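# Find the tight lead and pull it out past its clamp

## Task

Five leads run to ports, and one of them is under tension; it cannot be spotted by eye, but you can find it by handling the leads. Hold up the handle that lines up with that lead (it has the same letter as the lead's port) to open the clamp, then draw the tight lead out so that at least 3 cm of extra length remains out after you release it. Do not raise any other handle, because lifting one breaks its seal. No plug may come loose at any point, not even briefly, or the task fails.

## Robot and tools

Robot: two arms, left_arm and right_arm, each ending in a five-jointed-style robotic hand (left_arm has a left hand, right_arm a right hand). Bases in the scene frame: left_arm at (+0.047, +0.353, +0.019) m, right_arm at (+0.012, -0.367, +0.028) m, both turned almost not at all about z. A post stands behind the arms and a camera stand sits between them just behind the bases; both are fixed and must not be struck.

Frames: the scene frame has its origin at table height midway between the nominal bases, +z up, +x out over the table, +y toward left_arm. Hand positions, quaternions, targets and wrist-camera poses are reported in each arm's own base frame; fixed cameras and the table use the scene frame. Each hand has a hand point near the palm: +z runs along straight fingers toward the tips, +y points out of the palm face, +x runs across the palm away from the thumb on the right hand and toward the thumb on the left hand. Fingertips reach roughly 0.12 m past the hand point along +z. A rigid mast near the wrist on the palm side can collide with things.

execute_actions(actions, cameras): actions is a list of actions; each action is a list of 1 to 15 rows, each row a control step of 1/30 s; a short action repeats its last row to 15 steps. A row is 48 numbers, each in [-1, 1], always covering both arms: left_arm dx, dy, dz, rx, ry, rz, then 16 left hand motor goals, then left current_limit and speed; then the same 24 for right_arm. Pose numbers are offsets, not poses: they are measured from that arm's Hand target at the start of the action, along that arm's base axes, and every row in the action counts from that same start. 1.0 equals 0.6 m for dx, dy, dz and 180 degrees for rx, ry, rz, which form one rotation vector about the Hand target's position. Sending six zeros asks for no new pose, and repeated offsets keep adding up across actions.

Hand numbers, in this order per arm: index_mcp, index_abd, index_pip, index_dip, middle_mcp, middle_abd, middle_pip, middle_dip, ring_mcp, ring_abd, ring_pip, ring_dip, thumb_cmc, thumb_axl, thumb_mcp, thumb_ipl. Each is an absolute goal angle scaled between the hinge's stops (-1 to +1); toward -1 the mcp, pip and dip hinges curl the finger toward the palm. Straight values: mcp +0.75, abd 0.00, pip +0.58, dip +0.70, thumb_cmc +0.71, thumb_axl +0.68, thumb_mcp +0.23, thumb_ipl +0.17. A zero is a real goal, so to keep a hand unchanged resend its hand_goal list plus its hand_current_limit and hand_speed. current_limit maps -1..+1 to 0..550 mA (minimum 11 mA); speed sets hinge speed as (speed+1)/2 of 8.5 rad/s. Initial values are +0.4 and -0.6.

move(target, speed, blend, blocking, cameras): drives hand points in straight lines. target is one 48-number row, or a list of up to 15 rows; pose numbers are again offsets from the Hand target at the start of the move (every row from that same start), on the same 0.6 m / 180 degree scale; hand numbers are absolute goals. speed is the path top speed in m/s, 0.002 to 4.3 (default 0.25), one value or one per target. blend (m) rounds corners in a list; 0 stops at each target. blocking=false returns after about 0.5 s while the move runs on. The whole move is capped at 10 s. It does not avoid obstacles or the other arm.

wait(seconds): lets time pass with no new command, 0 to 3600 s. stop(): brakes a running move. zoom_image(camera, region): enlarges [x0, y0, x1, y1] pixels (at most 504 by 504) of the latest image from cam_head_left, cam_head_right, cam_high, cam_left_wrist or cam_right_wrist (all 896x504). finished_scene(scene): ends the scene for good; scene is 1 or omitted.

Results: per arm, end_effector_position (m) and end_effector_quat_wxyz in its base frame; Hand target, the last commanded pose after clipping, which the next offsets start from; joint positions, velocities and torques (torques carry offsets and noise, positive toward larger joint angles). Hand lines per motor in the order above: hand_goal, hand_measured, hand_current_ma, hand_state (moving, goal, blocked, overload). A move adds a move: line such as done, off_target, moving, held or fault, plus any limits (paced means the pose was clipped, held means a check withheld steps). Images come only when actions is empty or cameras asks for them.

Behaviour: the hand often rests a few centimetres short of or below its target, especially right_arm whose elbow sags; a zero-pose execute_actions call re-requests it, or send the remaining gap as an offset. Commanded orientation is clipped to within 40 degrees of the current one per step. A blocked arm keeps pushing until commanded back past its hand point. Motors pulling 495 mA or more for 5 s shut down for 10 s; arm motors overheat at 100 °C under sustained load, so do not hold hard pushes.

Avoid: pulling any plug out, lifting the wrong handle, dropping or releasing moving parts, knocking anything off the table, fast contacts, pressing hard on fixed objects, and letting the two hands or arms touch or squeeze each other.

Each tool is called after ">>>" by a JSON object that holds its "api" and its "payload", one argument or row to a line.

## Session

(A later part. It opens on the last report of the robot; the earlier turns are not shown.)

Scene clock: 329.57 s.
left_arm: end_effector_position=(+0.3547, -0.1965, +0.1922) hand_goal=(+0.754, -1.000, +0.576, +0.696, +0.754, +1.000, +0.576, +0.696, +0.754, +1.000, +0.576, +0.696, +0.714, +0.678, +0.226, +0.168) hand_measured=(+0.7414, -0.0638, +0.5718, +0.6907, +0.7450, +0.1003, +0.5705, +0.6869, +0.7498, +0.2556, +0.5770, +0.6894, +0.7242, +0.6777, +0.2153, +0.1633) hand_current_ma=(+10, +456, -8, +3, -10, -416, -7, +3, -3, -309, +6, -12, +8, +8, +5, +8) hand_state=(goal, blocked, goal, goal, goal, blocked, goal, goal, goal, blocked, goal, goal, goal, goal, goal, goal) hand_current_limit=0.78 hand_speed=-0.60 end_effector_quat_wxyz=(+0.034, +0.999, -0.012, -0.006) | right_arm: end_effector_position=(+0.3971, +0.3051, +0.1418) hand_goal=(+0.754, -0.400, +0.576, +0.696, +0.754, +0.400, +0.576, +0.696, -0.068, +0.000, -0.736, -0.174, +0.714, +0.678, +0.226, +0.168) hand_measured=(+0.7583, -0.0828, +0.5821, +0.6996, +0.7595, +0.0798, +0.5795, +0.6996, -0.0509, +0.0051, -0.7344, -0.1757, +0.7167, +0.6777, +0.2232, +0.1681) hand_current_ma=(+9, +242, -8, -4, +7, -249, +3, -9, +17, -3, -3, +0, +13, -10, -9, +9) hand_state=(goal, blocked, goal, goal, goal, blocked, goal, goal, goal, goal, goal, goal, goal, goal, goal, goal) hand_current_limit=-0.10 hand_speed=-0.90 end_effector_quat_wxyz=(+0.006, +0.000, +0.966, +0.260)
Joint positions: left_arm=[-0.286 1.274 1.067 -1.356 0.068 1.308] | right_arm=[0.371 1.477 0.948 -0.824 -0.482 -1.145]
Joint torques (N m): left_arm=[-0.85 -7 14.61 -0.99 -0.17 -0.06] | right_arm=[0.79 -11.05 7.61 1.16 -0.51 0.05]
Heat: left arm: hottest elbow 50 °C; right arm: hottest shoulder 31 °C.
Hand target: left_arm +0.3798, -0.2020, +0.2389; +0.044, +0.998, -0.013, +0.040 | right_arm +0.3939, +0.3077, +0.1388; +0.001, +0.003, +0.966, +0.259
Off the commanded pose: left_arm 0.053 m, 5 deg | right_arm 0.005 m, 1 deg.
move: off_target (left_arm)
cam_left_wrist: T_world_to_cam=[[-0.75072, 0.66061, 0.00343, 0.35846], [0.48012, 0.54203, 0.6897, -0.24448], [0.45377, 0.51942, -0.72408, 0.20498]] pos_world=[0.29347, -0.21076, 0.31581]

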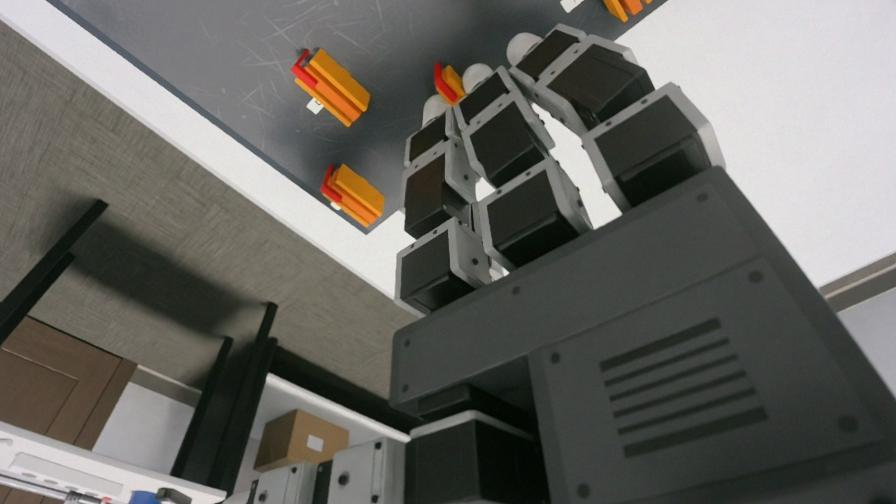

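>>> {"api": "move", "payload": {
  "target": [
    [0.003,0,0.006,0,-0.001,0, 0.754,-1,0.576,0.696, 0.754,1,0.576,0.696, 0.754,1,0.576,0.696, 0.714,0.678,0.226,0.168, 0.78,-0.6, 0,0,0,0,0,0, 0.754,-0.4,0.576,0.696, 0.754,0.4,0.576,0.696, -0.068,0,-0.737,-0.174, 0.714,0.678,0.226,0.168, -0.1,-0.9]
  ],
  "speed": 0.03,
  "cameras": ["cam_left_wrist"]
}}

>>> {"api": "zoom_image", "payload": {
  "camera": "cam_left_wrist",
  "region": [390, 20, 570, 150]
}}

>>> {"api": "move", "payload": {
  "target": [
    [0.003,0,0.006,0,-0.001,0, 0.754,-1,0.576,0.696, 0.754,1,0.576,0.696, 0.754,1,0.576,0.696, 0.714,0.678,0.226,0.168, 0.78,-0.6, 0,0,0,0,0,0, 0.754,-0.4,0.576,0.696, 0.754,0.4,0.576,0.696, -0.068,0,-0.737,-0.174, 0.714,0.678,0.226,0.168, -0.1,-0.9]
  ],
  "speed": 0.03,
  "cameras": ["cam_left_wrist"]
}}

>>> {"api": "zoom_image", "payload": {
  "camera": "cam_left_wrist",
  "region": [390, 20, 570, 150]
}}

Scene clock: 330.80 s.
left_arm: end_effector_position=(+0.3560, -0.1966, +0.1949) hand_goal=(+0.754, -1.000, +0.576, +0.696, +0.754, +1.000, +0.576, +0.696, +0.754, +1.000, +0.576, +0.696, +0.714, +0.678, +0.226, +0.168) hand_measured=(+0.7402, -0.0638, +0.5705, +0.6907, +0.7450, +0.1003, +0.5705, +0.6856, +0.7486, +0.2556, +0.5770, +0.6907, +0.7242, +0.6767, +0.2153, +0.1633) hand_current_ma=(+0, +469, -14, -11, -7, -407, -6, +12, +1, -313, +0, -7, +10, +12, -11, +8) hand_state=(goal, blocked, goal, goal, goal, blocked, goal, goal, goal, blocked, goal, goal, goal, goal, goal, goal) hand_current_limit=0.78 hand_speed=-0.60 end_effector_quat_wxyz=(+0.033, +0.999, -0.012, -0.005) | right_arm: end_effector_position=(+0.3971, +0.3051, +0.1418) hand_goal=(+0.754, -0.400, +0.576, +0.696, +0.754, +0.400, +0.576, +0.696, -0.068, +0.000, -0.736, -0.174, +0.714, +0.678, +0.226, +0.168) hand_measured=(+0.7595, -0.0828, +0.5808, +0.7009, +0.7595, +0.0798, +0.5795, +0.6996, -0.0497, +0.0051, -0.7344, -0.1757, +0.7167, +0.6777, +0.2232, +0.1681) hand_current_ma=(+8, +244, -8, -8, +8, -250, +1, -9, +19, -2, -6, +0, +12, -7, -6, +8) hand_state=(goal, blocked, goal, goal, goal, blocked, goal, goal, goal, goal, goal, goal, goal, goal, goal, goal) hand_current_limit=-0.10 hand_speed=-0.90 end_effector_quat_wxyz=(+0.006, +0.000, +0.966, +0.260)
Joint positions: left_arm=[-0.286 1.276 1.076 -1.363 0.067 1.308] | right_arm=[0.371 1.477 0.948 -0.824 -0.482 -1.145]
Joint torques (N m): left_arm=[-0.5 -6.83 14.86 -0.87 -0.17 0.02] | right_arm=[0.79 -11.11 7.6 1.16 -0.51 0.05]
Heat: left arm: hottest elbow 51 °C; right arm: hottest shoulder 31 °C.
Hand target: left_arm +0.3817, -0.2020, +0.2424; +0.044, +0.998, -0.013, +0.042 | right_arm +0.3939, +0.3077, +0.1388; +0.001, +0.003, +0.966, +0.259
Off the commanded pose: left_arm 0.054 m, 6 deg | right_arm 0.005 m, 1 deg.
move: off_target (left_arm)
cam_left_wrist: T_world_to_cam=[[-0.75075, 0.66058, 0.00409, 0.35941], [0.47979, 0.541, 0.69074, -0.24718], [0.45407, 0.52053, -0.72309, 0.20626]] pos_world=[0.29477, -0.21106, 0.31841]

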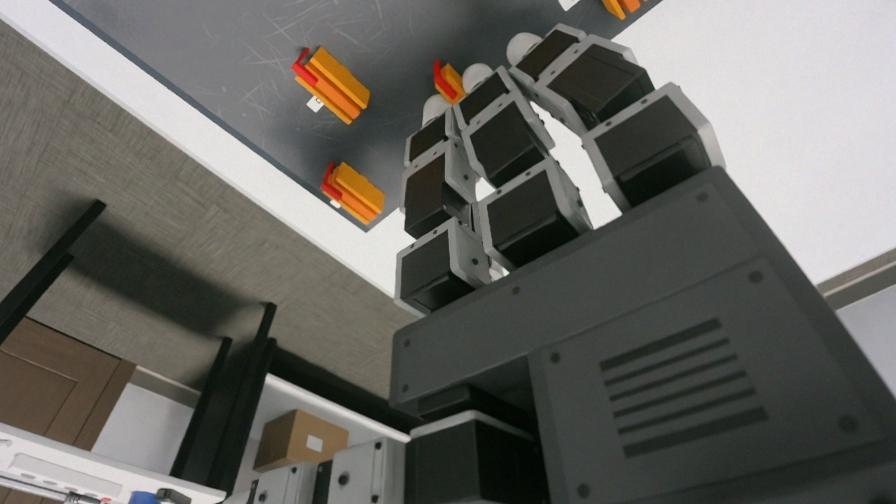

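Scaled by 2.800 from the camera's image (finer frame: 1280x720).

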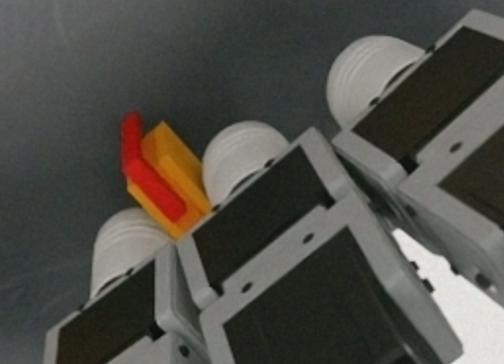

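Scene clock: 331.63 s.
left_arm: end_effector_position=(+0.3674, -0.1991, +0.2184) hand_goal=(+0.754, -1.000, +0.576, +0.696, +0.754, +1.000, +0.576, +0.696, +0.754, +1.000, +0.576, +0.696, +0.714, +0.678, +0.226, +0.168) hand_measured=(+0.7426, -0.0653, +0.5718, +0.6958, +0.7450, +0.1018, +0.5718, +0.6932, +0.7498, +0.2556, +0.5770, +0.6983, +0.7242, +0.6767, +0.2153, +0.1633) hand_current_ma=(+7, +448, -8, -6, -1, -407, +3, +2, -4, -318, -2, -10, +9, +13, +4, +7) hand_state=(goal, blocked, goal, goal, goal, blocked, goal, goal, goal, blocked, goal, goal, goal, goal, goal, goal) hand_current_limit=0.78 hand_speed=-0.60 end_effector_quat_wxyz=(+0.036, +0.999, -0.012, +0.011) | right_arm: end_effector_position=(+0.3971, +0.3051, +0.1418) hand_goal=(+0.754, -0.400, +0.576, +0.696, +0.754, +0.400, +0.576, +0.696, -0.068, +0.000, -0.736, -0.174, +0.714, +0.678, +0.226, +0.168) hand_measured=(+0.7583, -0.0814, +0.5821, +0.6996, +0.7595, +0.0798, +0.5795, +0.6996, -0.0497, +0.0051, -0.7344, -0.1757, +0.7180, +0.6777, +0.2232, +0.1672) hand_current_ma=(+11, +244, -10, -4, +7, -248, +0, -8, +19, -4, -4, +2, +8, -10, -8, +8) hand_state=(goal, blocked, goal, goal, goal, blocked, goal, goal, goal, goal, goal, goal, goal, goal, goal, goal) hand_current_limit=-0.10 hand_speed=-0.90 end_effector_quat_wxyz=(+0.006, +0.000, +0.966, +0.260)
Joint positions: left_arm=[-0.286 1.276 1.135 -1.389 0.063 1.308] | right_arm=[0.371 1.477 0.948 -0.824 -0.482 -1.145]
Joint torques (N m): left_arm=[-1.44 -6.77 11.79 0.13 0 0.05] | right_arm=[0.85 -11.05 7.62 1.14 -0.51 0.05]
Heat: left arm: hottest elbow 51 °C; right arm: hottest shoulder 31 °C.
Hand target: left_arm +0.3835, -0.2019, +0.2459; +0.044, +0.998, -0.013, +0.043 | right_arm +0.3939, +0.3077, +0.1388; +0.001, +0.003, +0.966, +0.259
Off the commanded pose: left_arm 0.032 m, 4 deg | right_arm 0.005 m, 1 deg.
move: off_target (left_arm)
cam_left_wrist: T_world_to_cam=[[-0.75076, 0.66016, -0.02349, 0.37552], [0.45705, 0.54479, 0.70307, -0.26119], [0.47693, 0.51711, -0.71073, 0.20761]] pos_world=[0.30229, -0.21296, 0.34]

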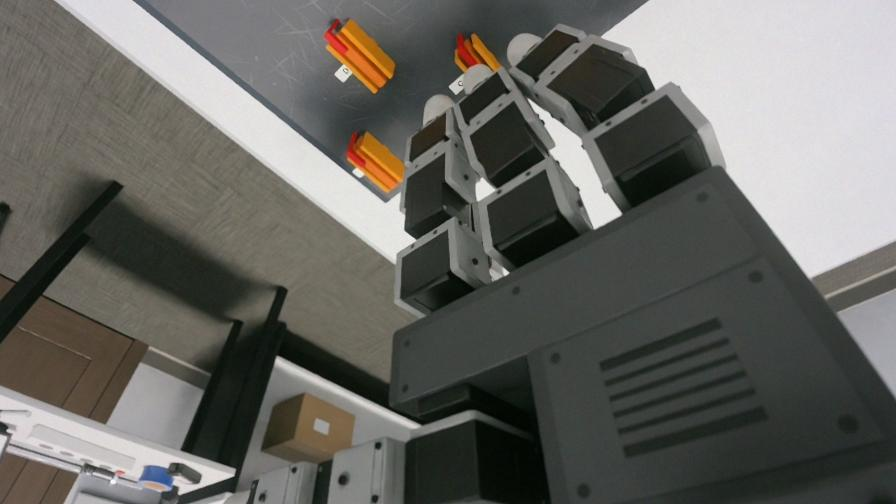

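Scaled by 2.800 from the camera's image (finer frame: 1280x720).

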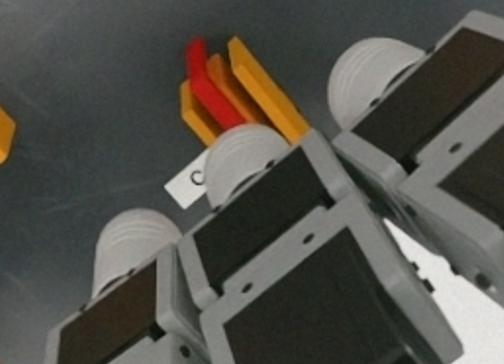

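>>> {"api": "move", "payload": {
  "target": [
    [0,0,0,0,0,0, 0.754,0.12,0.576,0.696, 0.754,-0.12,0.576,0.696, 0.754,0.02,0.576,0.696, 0.714,0.678,0.226,0.168, 0.2,-0.3, 0,0,0,0,0,0, 0.754,-0.4,0.576,0.696, 0.754,0.4,0.576,0.696, -0.068,0,-0.737,-0.174, 0.714,0.678,0.226,0.168, -0.1,-0.9],
    [-0.045,-0.025,-0.095,0,0.037,0, 0.754,0.12,0.576,0.696, 0.754,-0.12,0.576,0.696, 0.754,0.02,0.576,0.696, 0.714,0.678,0.226,0.168, 0.2,-0.3, 0,0,0,0,0,0, 0.754,-0.4,0.576,0.696, 0.754,0.4,0.576,0.696, -0.068,0,-0.737,-0.174, 0.714,0.678,0.226,0.168, -0.1,-0.9]
  ],
  "speed": 0.05,
  "cameras": ["cam_left_wrist","cam_high","cam_head_left"]
}}

>>> {"api": "zoom_image", "payload": {
  "camera": "cam_left_wrist",
  "region": [390, 20, 570, 150]
}}

>>> {"api": "zoom_image", "payload": {
  "camera": "cam_high",
  "region": [330, 110, 450, 210]
}}

>>> {"api": "zoom_image", "payload": {
  "camera": "cam_head_left",
  "region": [210, 200, 330, 350]
}}

Scene clock: 335.40 s.
left_arm: end_effector_position=(+0.3555, -0.2130, +0.1927) hand_goal=(+0.754, +0.120, +0.576, +0.696, +0.754, -0.120, +0.576, +0.696, +0.754, +0.020, +0.576, +0.696, +0.714, +0.678, +0.226, +0.168) hand_measured=(+0.7426, +0.1076, +0.5705, +0.6958, +0.7450, -0.1048, +0.5718, +0.6945, +0.7498, +0.0256, +0.5770, +0.6983, +0.7242, +0.6777, +0.2153, +0.1633) hand_current_ma=(+4, +14, +0, -3, +0, +7, -7, +4, -3, +1, -5, -2, +14, +6, -1, +8) hand_state=(goal, goal, goal, goal, goal, goal, goal, goal, goal, goal, goal, goal, goal, goal, goal, goal) hand_current_limit=0.20 hand_speed=-0.30 end_effector_quat_wxyz=(+0.043, +0.999, -0.011, -0.015) | right_arm: end_effector_position=(+0.3971, +0.3051, +0.1418) hand_goal=(+0.754, -0.400, +0.576, +0.696, +0.754, +0.400, +0.576, +0.696, -0.068, +0.000, -0.736, -0.174, +0.714, +0.678, +0.226, +0.168) hand_measured=(+0.7583, -0.0828, +0.5808, +0.6996, +0.7583, +0.0798, +0.5795, +0.6996, -0.0497, +0.0051, -0.7344, -0.1757, +0.7180, +0.6777, +0.2232, +0.1681) hand_current_ma=(+8, +241, -8, -8, +10, -252, +1, -9, +22, -2, -6, -5, +11, -7, -7, +8) hand_state=(goal, blocked, goal, goal, goal, blocked, goal, goal, goal, goal, goal, goal, goal, goal, goal, goal) hand_current_limit=-0.10 hand_speed=-0.90 end_effector_quat_wxyz=(+0.006, +0.000, +0.966, +0.260)
Joint positions: left_arm=[-0.32 1.298 1.085 -1.36 0.091 1.273] | right_arm=[0.371 1.477 0.948 -0.824 -0.482 -1.145]
Joint torques (N m): left_arm=[-2.02 -4.54 7.3 0.32 0.25 -0.08] | right_arm=[0.85 -11.11 7.6 1.16 -0.51 0.05]
Heat: left arm: hottest elbow 51 °C; right arm: hottest shoulder 31 °C.
Hand target: left_arm +0.3563, -0.2170, +0.1888; +0.044, +0.999, -0.011, -0.015 | right_arm +0.3939, +0.3077, +0.1388; +0.001, +0.003, +0.966, +0.259
Off the commanded pose: left_arm 0.006 m, 0 deg | right_arm 0.005 m, 1 deg.
move: done
cam_left_wrist: T_world_to_cam=[[-0.75157, 0.65962, 0.00606, 0.36963], [0.4921, 0.55453, 0.67107, -0.23429], [0.43929, 0.50735, -0.74137, 0.21952]] pos_world=[0.29666, -0.22527, 0.31773]
Images, in order (width x height): cam_head_left 896x504, cam_high 896x504, cam_left_wrist 896x504.

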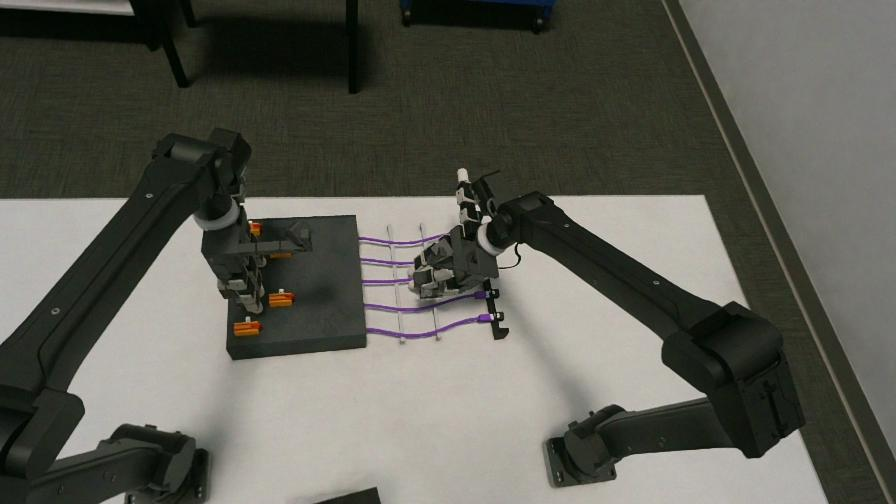

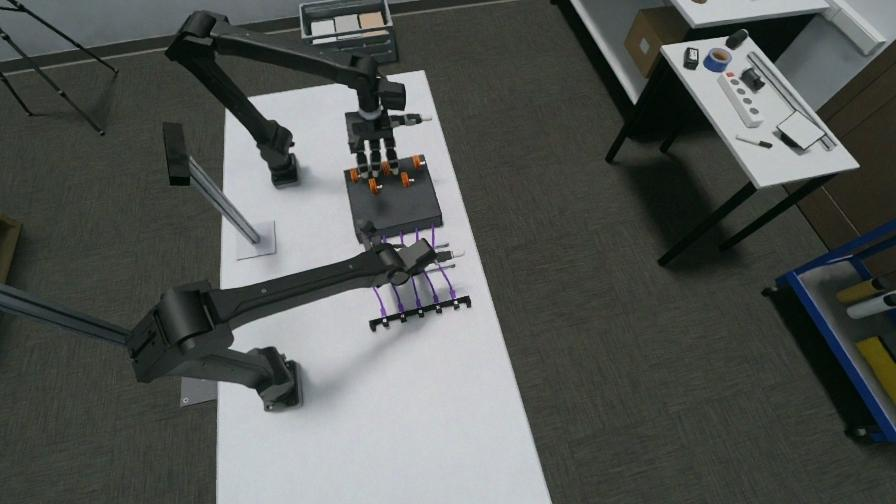

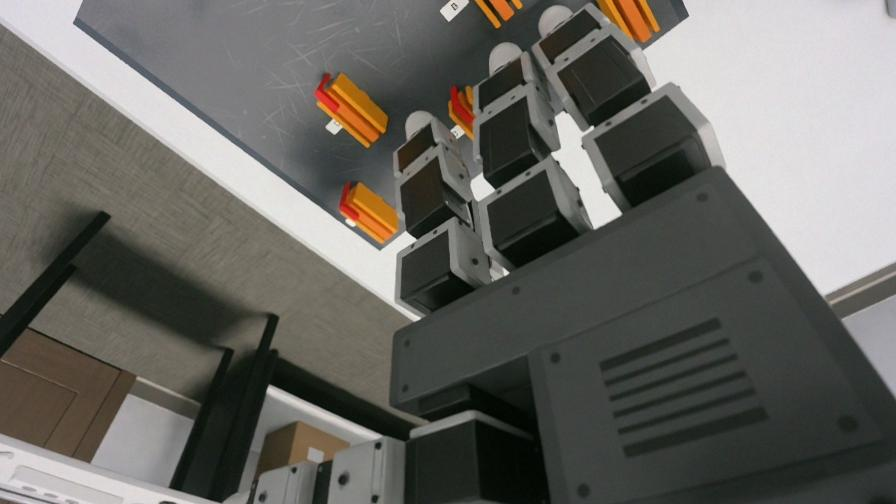

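Scaled by 2.800 from the camera's image (finer frame: 1280x720).

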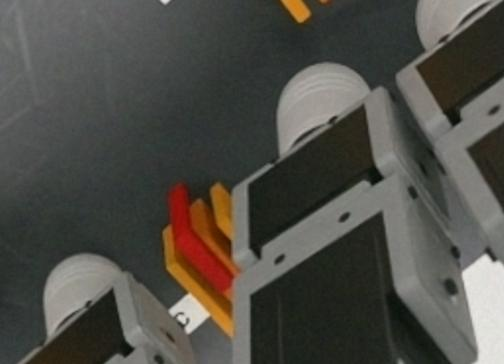

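Scaled by 4.200 from the camera's image (finer frame: 1280x720).

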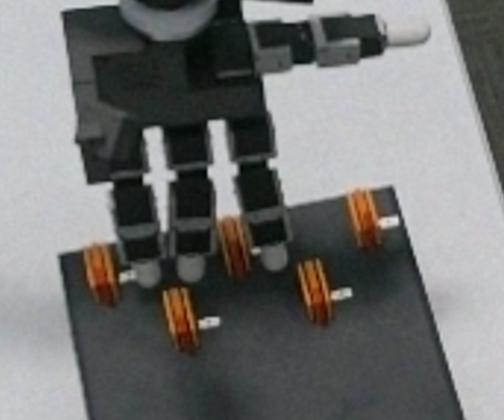

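Scaled by 3.360 from the camera's image (finer frame: 1280x720).

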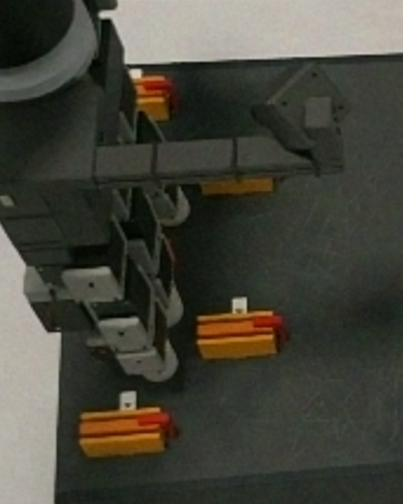

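>>> {"api": "move", "payload": {
  "target": [
    [0,0.01,0,0,0,0, 0.754,0.12,0.576,0.696, 0.754,-0.12,0.576,0.696, 0.754,0.02,0.576,0.696, 0.714,0.678,0.226,0.168, 0.2,-0.3, 0,0,0,0,0,0, 0.754,-0.4,0.576,0.696, 0.754,0.4,0.576,0.696, -0.068,0,-0.737,-0.174, 0.714,0.678,0.226,0.168, -0.1,-0.9],
    [0.02,0.01,0.035,0,-0.018,0, 0.754,0.12,0.576,0.696, 0.754,-0.12,0.576,0.696, 0.754,0.02,0.576,0.696, 0.714,0.678,0.226,0.168, 0.2,-0.3, 0,0,0,0,0,0, 0.754,-0.4,0.576,0.696, 0.754,0.4,0.576,0.696, -0.068,0,-0.737,-0.174, 0.714,0.678,0.226,0.168, -0.1,-0.9],
    [0.02,0.01,0.035,0,-0.018,0, 0.754,-1,0.576,0.696, 0.754,1,0.576,0.696, 0.754,1,0.576,0.696, 0.714,0.678,0.226,0.168, 0.78,-0.6, 0,0,0,0,0,0, 0.754,-0.4,0.576,0.696, 0.754,0.4,0.576,0.696, -0.068,0,-0.737,-0.174, 0.714,0.678,0.226,0.168, -0.1,-0.9]
  ],
  "speed": 0.05,
  "cameras": ["cam_left_wrist","cam_high","cam_head_left"]
}}

>>> {"api": "zoom_image", "payload": {
  "camera": "cam_left_wrist",
  "region": [390, 20, 570, 150]
}}

>>> {"api": "zoom_image", "payload": {
  "camera": "cam_head_left",
  "region": [210, 200, 330, 350]
}}

Scene clock: 338.07 s.
left_arm: end_effector_position=(+0.3566, -0.2109, +0.1916) hand_goal=(+0.754, -1.000, +0.576, +0.696, +0.754, +1.000, +0.576, +0.696, +0.754, +1.000, +0.576, +0.696, +0.714, +0.678, +0.226, +0.168) hand_measured=(+0.7426, -0.0491, +0.5770, +0.6907, +0.7450, +0.1135, +0.5757, +0.6958, +0.7498, +0.2673, +0.5770, +0.6996, +0.7242, +0.6777, +0.2153, +0.1633) hand_current_ma=(+12, +486, -18, +0, -12, -413, -7, +3, -4, -297, +1, +4, +6, -3, -2, +3) hand_state=(goal, moving, goal, goal, goal, moving, goal, goal, goal, blocked, goal, goal, goal, goal, goal, goal) hand_current_limit=0.78 hand_speed=-0.60 end_effector_quat_wxyz=(+0.037, +0.999, -0.012, -0.012) | right_arm: end_effector_position=(+0.3971, +0.3051, +0.1418) hand_goal=(+0.754, -0.400, +0.576, +0.696, +0.754, +0.400, +0.576, +0.696, -0.068, +0.000, -0.736, -0.174, +0.714, +0.678, +0.226, +0.168) hand_measured=(+0.7583, -0.0828, +0.5821, +0.6996, +0.7583, +0.0798, +0.5808, +0.6996, -0.0509, +0.0051, -0.7357, -0.1744, +0.7167, +0.6777, +0.2232, +0.1681) hand_current_ma=(+7, +244, -4, -6, +8, -251, +2, -10, +20, -2, -6, +1, +11, -5, -7, +8) hand_state=(goal, blocked, goal, goal, goal, blocked, goal, goal, goal, goal, goal, goal, goal, goal, goal, goal) hand_current_limit=-0.10 hand_speed=-0.90 end_effector_quat_wxyz=(+0.006, +0.000, +0.966, +0.260)
Joint positions: left_arm=[-0.319 1.298 1.085 -1.359 0.077 1.276] | right_arm=[0.371 1.477 0.948 -0.824 -0.482 -1.145]
Joint torques (N m): left_arm=[-0.5 -7.06 9.78 0.08 -0.02 0.06] | right_arm=[0.79 -11.05 7.6 1.16 -0.51 0.05]
Heat: left arm: hottest elbow 51 °C; right arm: hottest shoulder 31 °C.
Hand target: left_arm +0.3684, -0.2109, +0.2098; +0.044, +0.999, -0.012, +0.013 | right_arm +0.3939, +0.3077, +0.1388; +0.001, +0.003, +0.966, +0.259
Off the commanded pose: left_arm 0.022 m, 3 deg | right_arm 0.005 m, 1 deg.
move: off_target (left_arm); target 3's new numbers were sent with left_arm's hand 0.022 m and 3 deg from that target
cam_left_wrist: T_world_to_cam=[[-0.75053, 0.66078, 0.00937, 0.36823], [0.48883, 0.54557, 0.68073, -0.23789], [0.4447, 0.51549, -0.73247, 0.2152]] pos_world=[0.29696, -0.22446, 0.31612]
Images, in order (width x height): cam_head_left 896x504, cam_high 896x504, cam_left_wrist 896x504.

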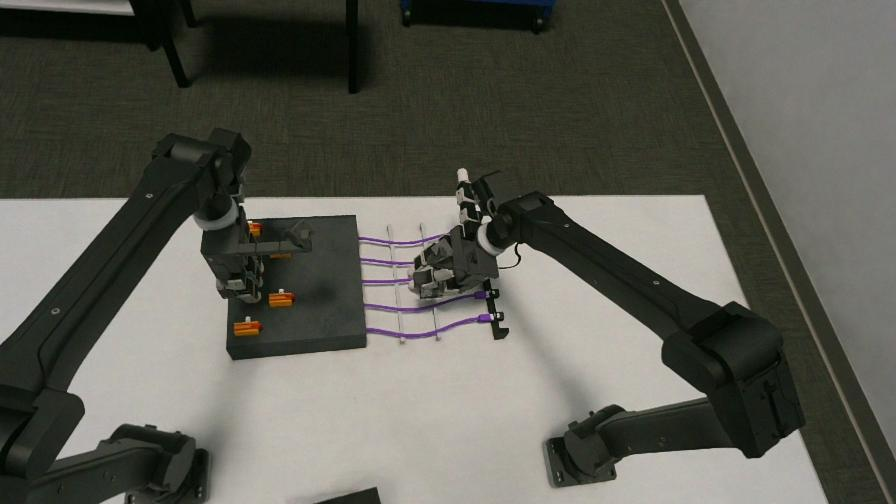

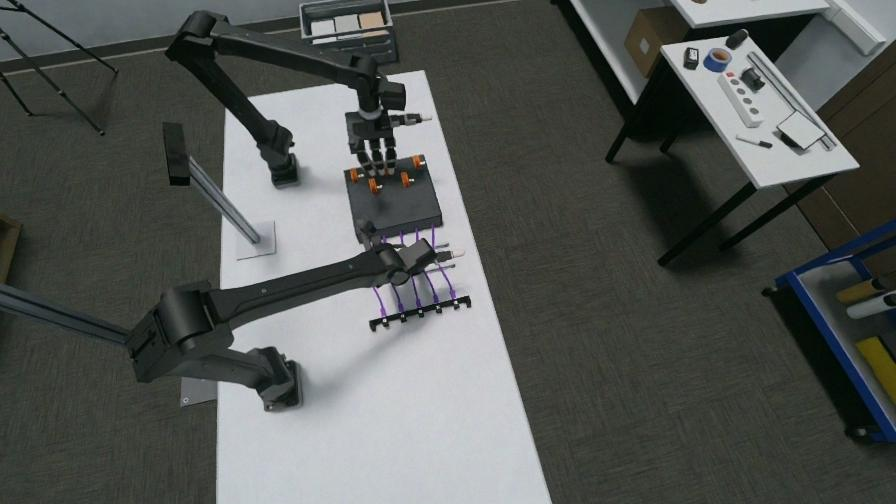

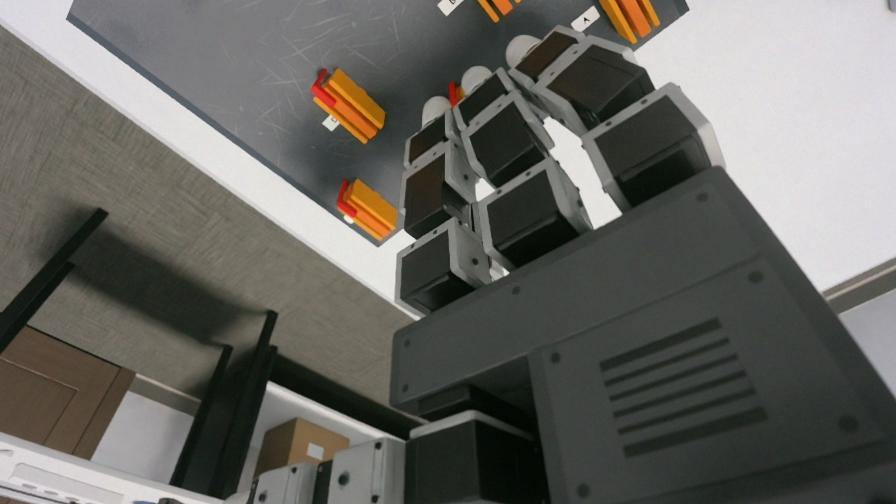

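Scaled by 2.800 from the camera's image (finer frame: 1280x720).

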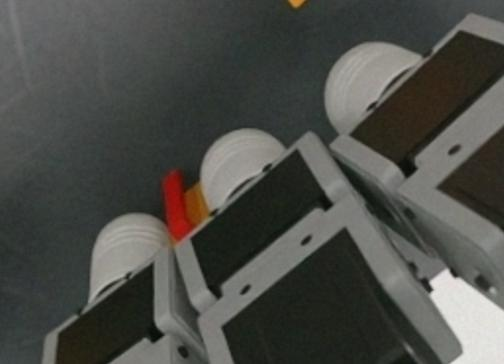

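Scaled by 3.360 from the camera's image (finer frame: 1280x720).

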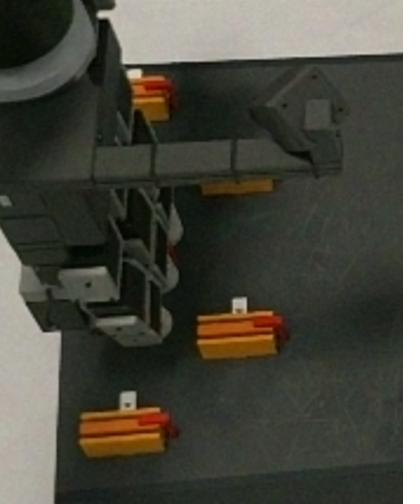

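>>> {"api": "move", "payload": {
  "target": [
    [0.006,0.004,0.03,0,-0.008,0, 0.754,-1,0.576,0.696, 0.754,1,0.576,0.696, 0.754,1,0.576,0.696, 0.714,0.678,0.226,0.168, 0.78,-0.6, 0,0,0,0,0,0, 0.754,-0.4,0.576,0.696, 0.754,0.4,0.576,0.696, -0.068,0,-0.737,-0.174, 0.714,0.678,0.226,0.168, -0.1,-0.9]
  ],
  "speed": 0.03,
  "cameras": ["cam_left_wrist"]
}}

>>> {"api": "zoom_image", "payload": {
  "camera": "cam_left_wrist",
  "region": [390, 20, 570, 150]
}}

>>> {"api": "move", "payload": {
  "target": [
    [0.005,0.002,0.012,0,-0.004,0, 0.754,-1,0.576,0.696, 0.754,1,0.576,0.696, 0.754,1,0.576,0.696, 0.714,0.678,0.226,0.168, 0.78,-0.6, 0,0,0,0,0,0, 0.754,-0.4,0.576,0.696, 0.754,0.4,0.576,0.696, -0.068,0,-0.737,-0.174, 0.714,0.678,0.226,0.168, -0.1,-0.9]
  ],
  "speed": 0.03,
  "cameras": ["cam_left_wrist"]
}}

>>> {"api": "zoom_image", "payload": {
  "camera": "cam_left_wrist",
  "region": [390, 20, 570, 150]
}}

Scene clock: 339.97 s.
left_arm: end_effector_position=(+0.3559, -0.2102, +0.1915) hand_goal=(+0.754, -1.000, +0.576, +0.696, +0.754, +1.000, +0.576, +0.696, +0.754, +1.000, +0.576, +0.696, +0.714, +0.678, +0.226, +0.168) hand_measured=(+0.7414, -0.0477, +0.5705, +0.6907, +0.7438, +0.1164, +0.5718, +0.6856, +0.7498, +0.2703, +0.5770, +0.6907, +0.7242, +0.6777, +0.2153, +0.1633) hand_current_ma=(+3, +461, -4, +2, -15, -409, +0, +6, +7, -302, -1, -3, +21, +9, +0, +2) hand_state=(goal, blocked, goal, goal, goal, blocked, goal, goal, goal, blocked, goal, goal, goal, goal, goal, goal) hand_current_limit=0.78 hand_speed=-0.60 end_effector_quat_wxyz=(+0.036, +0.999, -0.014, -0.012) | right_arm: end_effector_position=(+0.3971, +0.3051, +0.1418) hand_goal=(+0.754, -0.400, +0.576, +0.696, +0.754, +0.400, +0.576, +0.696, -0.068, +0.000, -0.736, -0.174, +0.714, +0.678, +0.226, +0.168) hand_measured=(+0.7583, -0.0814, +0.5821, +0.6996, +0.7595, +0.0798, +0.5795, +0.6996, -0.0497, +0.0051, -0.7344, -0.1757, +0.7167, +0.6777, +0.2232, +0.1672) hand_current_ma=(+9, +242, -8, -8, +11, -254, +5, -11, +22, -3, -7, -2, +10, -9, -8, +11) hand_state=(goal, blocked, goal, goal, goal, blocked, goal, goal, goal, goal, goal, goal, goal, goal, goal, goal) hand_current_limit=-0.10 hand_speed=-0.90 end_effector_quat_wxyz=(+0.006, +0.000, +0.966, +0.260)
Joint positions: left_arm=[-0.318 1.297 1.085 -1.361 0.075 1.281] | right_arm=[0.371 1.477 0.948 -0.824 -0.482 -1.145]
Joint torques (N m): left_arm=[-0.73 -8.29 12.07 -0.77 -0.27 0.06] | right_arm=[0.79 -11.11 7.61 1.16 -0.51 0.05]
Heat: left arm: hottest elbow 51 °C; right arm: hottest shoulder 31 °C.
Hand target: left_arm +0.3720, -0.2086, +0.2279; +0.044, +0.999, -0.013, +0.026 | right_arm +0.3939, +0.3077, +0.1388; +0.001, +0.003, +0.966, +0.259
Off the commanded pose: left_arm 0.040 m, 4 deg | right_arm 0.005 m, 1 deg.
move: off_target (left_arm)
cam_left_wrist: T_world_to_cam=[[-0.74779, 0.66384, 0.01144, 0.36661], [0.49163, 0.54206, 0.68152, -0.23972], [0.44622, 0.51526, -0.73171, 0.21434]] pos_world=[0.29636, -0.22386, 0.31602]

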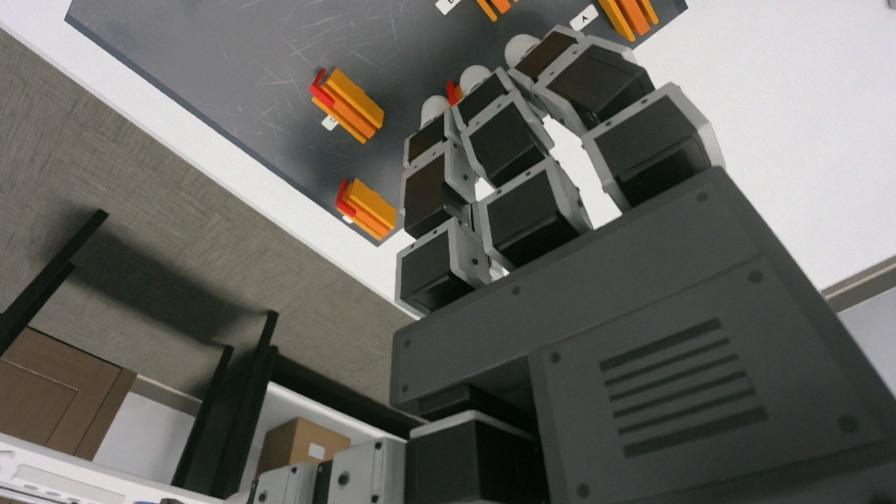

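Scaled by 2.800 from the camera's image (finer frame: 1280x720).

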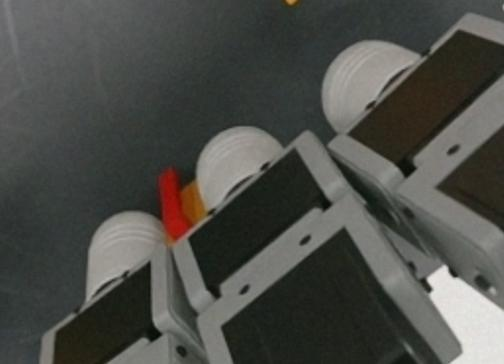

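Scene clock: 340.47 s.
left_arm: end_effector_position=(+0.3558, -0.2088, +0.1914) hand_goal=(+0.754, -1.000, +0.576, +0.696, +0.754, +1.000, +0.576, +0.696, +0.754, +1.000, +0.576, +0.696, +0.714, +0.678, +0.226, +0.168) hand_measured=(+0.7330, -0.0477, +0.5680, +0.6907, +0.7366, +0.1164, +0.5705, +0.6856, +0.7414, +0.2703, +0.5757, +0.6907, +0.7230, +0.6767, +0.2153, +0.1633) hand_current_ma=(-3, +464, -9, -8, -8, -400, -7, +6, -11, -303, -4, -4, +5, +19, -7, +8) hand_state=(blocked, blocked, goal, goal, goal, blocked, goal, goal, goal, blocked, goal, goal, goal, goal, goal, goal) hand_current_limit=0.78 hand_speed=-0.60 end_effector_quat_wxyz=(+0.034, +0.999, -0.015, -0.013) | right_arm: end_effector_position=(+0.3971, +0.3051, +0.1418) hand_goal=(+0.754, -0.400, +0.576, +0.696, +0.754, +0.400, +0.576, +0.696, -0.068, +0.000, -0.736, -0.174, +0.714, +0.678, +0.226, +0.168) hand_measured=(+0.7583, -0.0814, +0.5821, +0.7009, +0.7583, +0.0798, +0.5795, +0.6996, -0.0509, +0.0051, -0.7344, -0.1757, +0.7167, +0.6777, +0.2242, +0.1681) hand_current_ma=(+8, +243, -11, -5, +6, -251, +2, -4, +18, -2, -6, -1, +13, -7, -5, +8) hand_state=(goal, blocked, goal, goal, goal, blocked, goal, goal, goal, goal, goal, goal, goal, goal, goal, goal) hand_current_limit=-0.10 hand_speed=-0.90 end_effector_quat_wxyz=(+0.006, +0.000, +0.966, +0.260)
Joint positions: left_arm=[-0.316 1.297 1.085 -1.363 0.073 1.284] | right_arm=[0.371 1.477 0.948 -0.824 -0.482 -1.145]
Joint torques (N m): left_arm=[-0.03 -8.47 13.07 -0.85 -0.31 0.09] | right_arm=[0.73 -11.05 7.6 1.16 -0.51 0.05]
Heat: left arm: hottest elbow 52 °C; right arm: hottest shoulder 31 °C.
Hand target: left_arm +0.3750, -0.2073, +0.2351; +0.044, +0.998, -0.013, +0.032 | right_arm +0.3939, +0.3077, +0.1388; +0.001, +0.003, +0.966, +0.259
Off the commanded pose: left_arm 0.048 m, 5 deg | right_arm 0.005 m, 1 deg.
move: off_target (left_arm)
cam_left_wrist: T_world_to_cam=[[-0.74701, 0.66468, 0.01361, 0.365], [0.49264, 0.53968, 0.68268, -0.24138], [0.44641, 0.51667, -0.73059, 0.21352]] pos_world=[0.29625, -0.22266, 0.31582]

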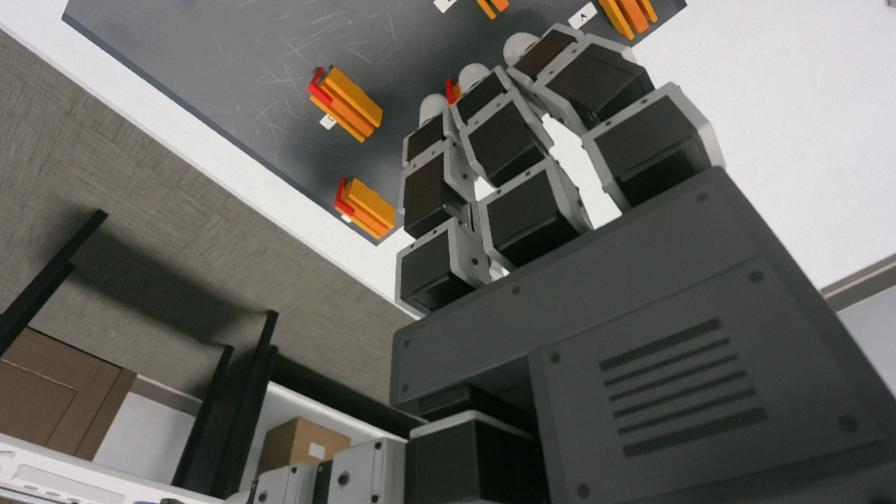

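Scaled by 2.800 from the camera's image (finer frame: 1280x720).

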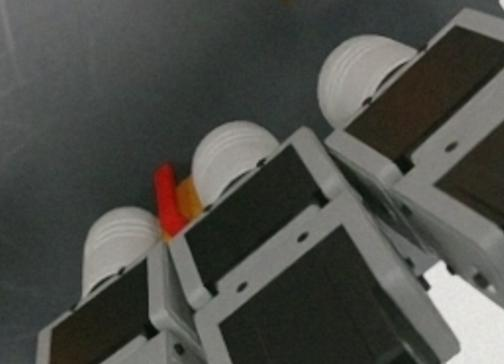

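>>> {"api": "move", "payload": {
  "target": [
    [0.004,0,0.010,0,-0.002,0, 0.754,-1,0.576,0.696, 0.754,1,0.576,0.696, 0.754,1,0.576,0.696, 0.714,0.678,0.226,0.168, 0.78,-0.6, 0,0,0,0,0,0, 0.754,-0.4,0.576,0.696, 0.754,0.4,0.576,0.696, -0.068,0,-0.737,-0.174, 0.714,0.678,0.226,0.168, -0.1,-0.9]
  ],
  "speed": 0.03,
  "cameras": ["cam_left_wrist"]
}}

>>> {"api": "zoom_image", "payload": {
  "camera": "cam_left_wrist",
  "region": [390, 20, 570, 150]
}}

>>> {"api": "move", "payload": {
  "target": [
    [0.004,0,0.006,0,-0.002,0, 0.754,-1,0.576,0.696, 0.754,1,0.576,0.696, 0.754,1,0.576,0.696, 0.714,0.678,0.226,0.168, 0.78,-0.6, 0,0,0,0,0,0, 0.754,-0.4,0.576,0.696, 0.754,0.4,0.576,0.696, -0.068,0,-0.737,-0.174, 0.714,0.678,0.226,0.168, -0.1,-0.9]
  ],
  "speed": 0.03,
  "cameras": ["cam_left_wrist"]
}}

>>> {"api": "zoom_image", "payload": {
  "camera": "cam_left_wrist",
  "region": [390, 20, 570, 150]
}}

Scene clock: 341.57 s.
left_arm: end_effector_position=(+0.3549, -0.2081, +0.1915) hand_goal=(+0.754, -1.000, +0.576, +0.696, +0.754, +1.000, +0.576, +0.696, +0.754, +1.000, +0.576, +0.696, +0.714, +0.678, +0.226, +0.168) hand_measured=(+0.7318, -0.0462, +0.5654, +0.6907, +0.7342, +0.1179, +0.5667, +0.6856, +0.7390, +0.2732, +0.5744, +0.6907, +0.7230, +0.6777, +0.2153, +0.1633) hand_current_ma=(-6, +460, +2, -11, -10, -393, -18, -5, -9, -297, +4, -2, +11, +5, +2, +15) hand_state=(blocked, blocked, goal, goal, goal, blocked, goal, goal, goal, blocked, goal, goal, goal, goal, goal, goal) hand_current_limit=0.78 hand_speed=-0.60 end_effector_quat_wxyz=(+0.033, +0.999, -0.015, -0.014) | right_arm: end_effector_position=(+0.3971, +0.3051, +0.1418) hand_goal=(+0.754, -0.400, +0.576, +0.696, +0.754, +0.400, +0.576, +0.696, -0.068, +0.000, -0.736, -0.174, +0.714, +0.678, +0.226, +0.168) hand_measured=(+0.7583, -0.0814, +0.5821, +0.7009, +0.7595, +0.0798, +0.5795, +0.6996, -0.0509, +0.0051, -0.7344, -0.1757, +0.7167, +0.6767, +0.2242, +0.1681) hand_current_ma=(+11, +242, -9, -4, +6, -252, +1, -11, +19, -5, -2, -2, +14, -7, -9, +7) hand_state=(goal, blocked, goal, goal, goal, blocked, goal, goal, goal, goal, goal, goal, goal, goal, goal, goal) hand_current_limit=-0.10 hand_speed=-0.90 end_effector_quat_wxyz=(+0.006, +0.000, +0.966, +0.260)
Joint positions: left_arm=[-0.315 1.297 1.086 -1.368 0.071 1.286] | right_arm=[0.371 1.477 0.948 -0.824 -0.482 -1.145]
Joint torques (N m): left_arm=[-0.21 -8.76 13.85 -0.77 -0.28 0.01] | right_arm=[0.73 -11.16 7.6 1.14 -0.51 0.05]
Heat: left arm: hottest elbow 52 °C; right arm: hottest shoulder 31 °C.
Hand target: left_arm +0.3775, -0.2073, +0.2412; +0.044, +0.998, -0.013, +0.035 | right_arm +0.3939, +0.3077, +0.1388; +0.001, +0.003, +0.966, +0.259
Off the commanded pose: left_arm 0.055 m, 6 deg | right_arm 0.005 m, 1 deg.
move: off_target (left_arm)
cam_left_wrist: T_world_to_cam=[[-0.7462, 0.66547, 0.01839, 0.36285], [0.4957, 0.53696, 0.68261, -0.24299], [0.44438, 0.51848, -0.73055, 0.2148]] pos_world=[0.29575, -0.22236, 0.31611]

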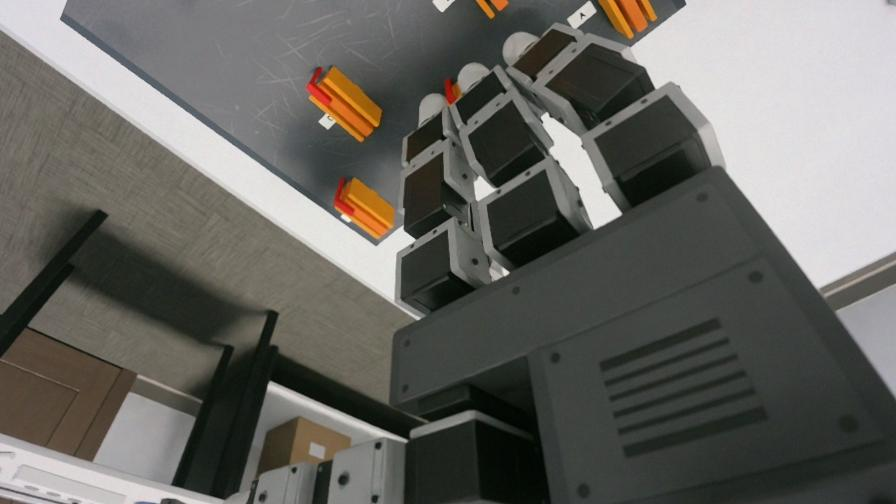

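Scaled by 2.800 from the camera's image (finer frame: 1280x720).

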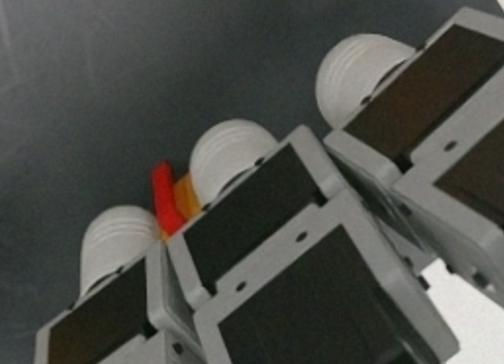

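Scene clock: 342.07 s.
left_arm: end_effector_position=(+0.3549, -0.2078, +0.1928) hand_goal=(+0.754, -1.000, +0.576, +0.696, +0.754, +1.000, +0.576, +0.696, +0.754, +1.000, +0.576, +0.696, +0.714, +0.678, +0.226, +0.168) hand_measured=(+0.7306, -0.0462, +0.5641, +0.6907, +0.7342, +0.1179, +0.5667, +0.6856, +0.7390, +0.2717, +0.5731, +0.6907, +0.7230, +0.6767, +0.2153, +0.1633) hand_current_ma=(+10, +465, -6, -5, -13, -394, -8, -2, -5, -303, +11, -8, +9, +2, +2, +1) hand_state=(blocked, blocked, goal, goal, blocked, blocked, goal, goal, goal, blocked, goal, goal, goal, goal, goal, goal) hand_current_limit=0.78 hand_speed=-0.60 end_effector_quat_wxyz=(+0.032, +0.999, -0.016, -0.015) | right_arm: end_effector_position=(+0.3971, +0.3051, +0.1418) hand_goal=(+0.754, -0.400, +0.576, +0.696, +0.754, +0.400, +0.576, +0.696, -0.068, +0.000, -0.736, -0.174, +0.714, +0.678, +0.226, +0.168) hand_measured=(+0.7583, -0.0828, +0.5808, +0.6996, +0.7595, +0.0798, +0.5795, +0.6996, -0.0497, +0.0051, -0.7344, -0.1744, +0.7167, +0.6767, +0.2242, +0.1681) hand_current_ma=(+9, +245, -7, -12, +8, -251, +1, -10, +20, -1, -5, -1, +15, -10, -9, +8) hand_state=(goal, blocked, goal, goal, goal, blocked, goal, goal, goal, goal, goal, goal, goal, goal, goal, goal) hand_current_limit=-0.10 hand_speed=-0.90 end_effector_quat_wxyz=(+0.006, +0.000, +0.966, +0.260)
Joint positions: left_arm=[-0.315 1.297 1.09 -1.373 0.07 1.288] | right_arm=[0.371 1.477 0.948 -0.824 -0.482 -1.145]
Joint torques (N m): left_arm=[-0.79 -8.35 14.39 -0.92 -0.26 0.06] | right_arm=[0.79 -11.11 7.61 1.16 -0.51 0.05]
Heat: left arm: hottest elbow 52 °C; right arm: hottest shoulder 31 °C.
Hand target: left_arm +0.3799, -0.2073, +0.2448; +0.044, +0.998, -0.013, +0.038 | right_arm +0.3939, +0.3077, +0.1388; +0.001, +0.003, +0.966, +0.259
Off the commanded pose: left_arm 0.058 m, 6 deg | right_arm 0.005 m, 1 deg.
move: off_target (left_arm)
cam_left_wrist: T_world_to_cam=[[-0.74542, 0.6663, 0.01983, 0.36226], [0.49678, 0.53544, 0.68302, -0.24482], [0.44447, 0.51899, -0.73013, 0.21555]] pos_world=[0.29585, -0.22215, 0.31742]

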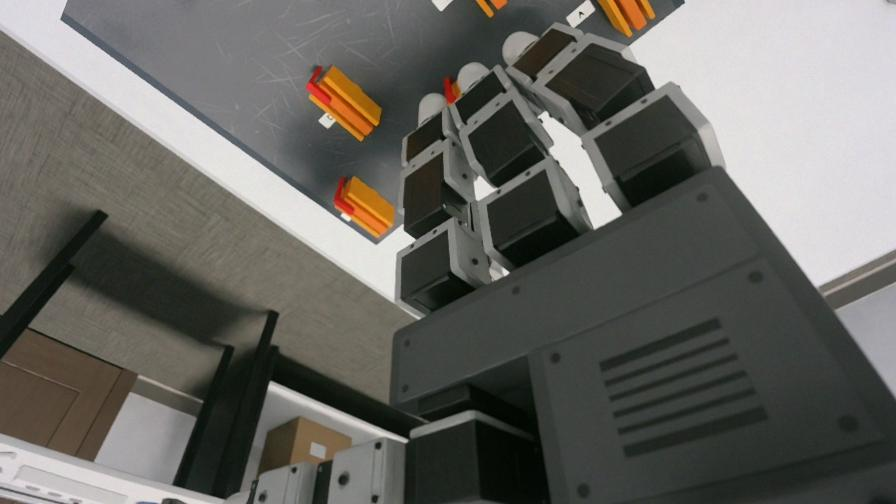

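Scaled by 2.800 from the camera's image (finer frame: 1280x720).

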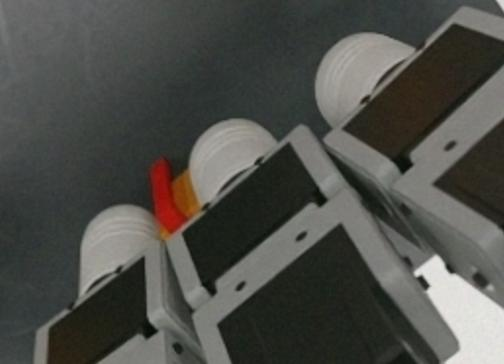

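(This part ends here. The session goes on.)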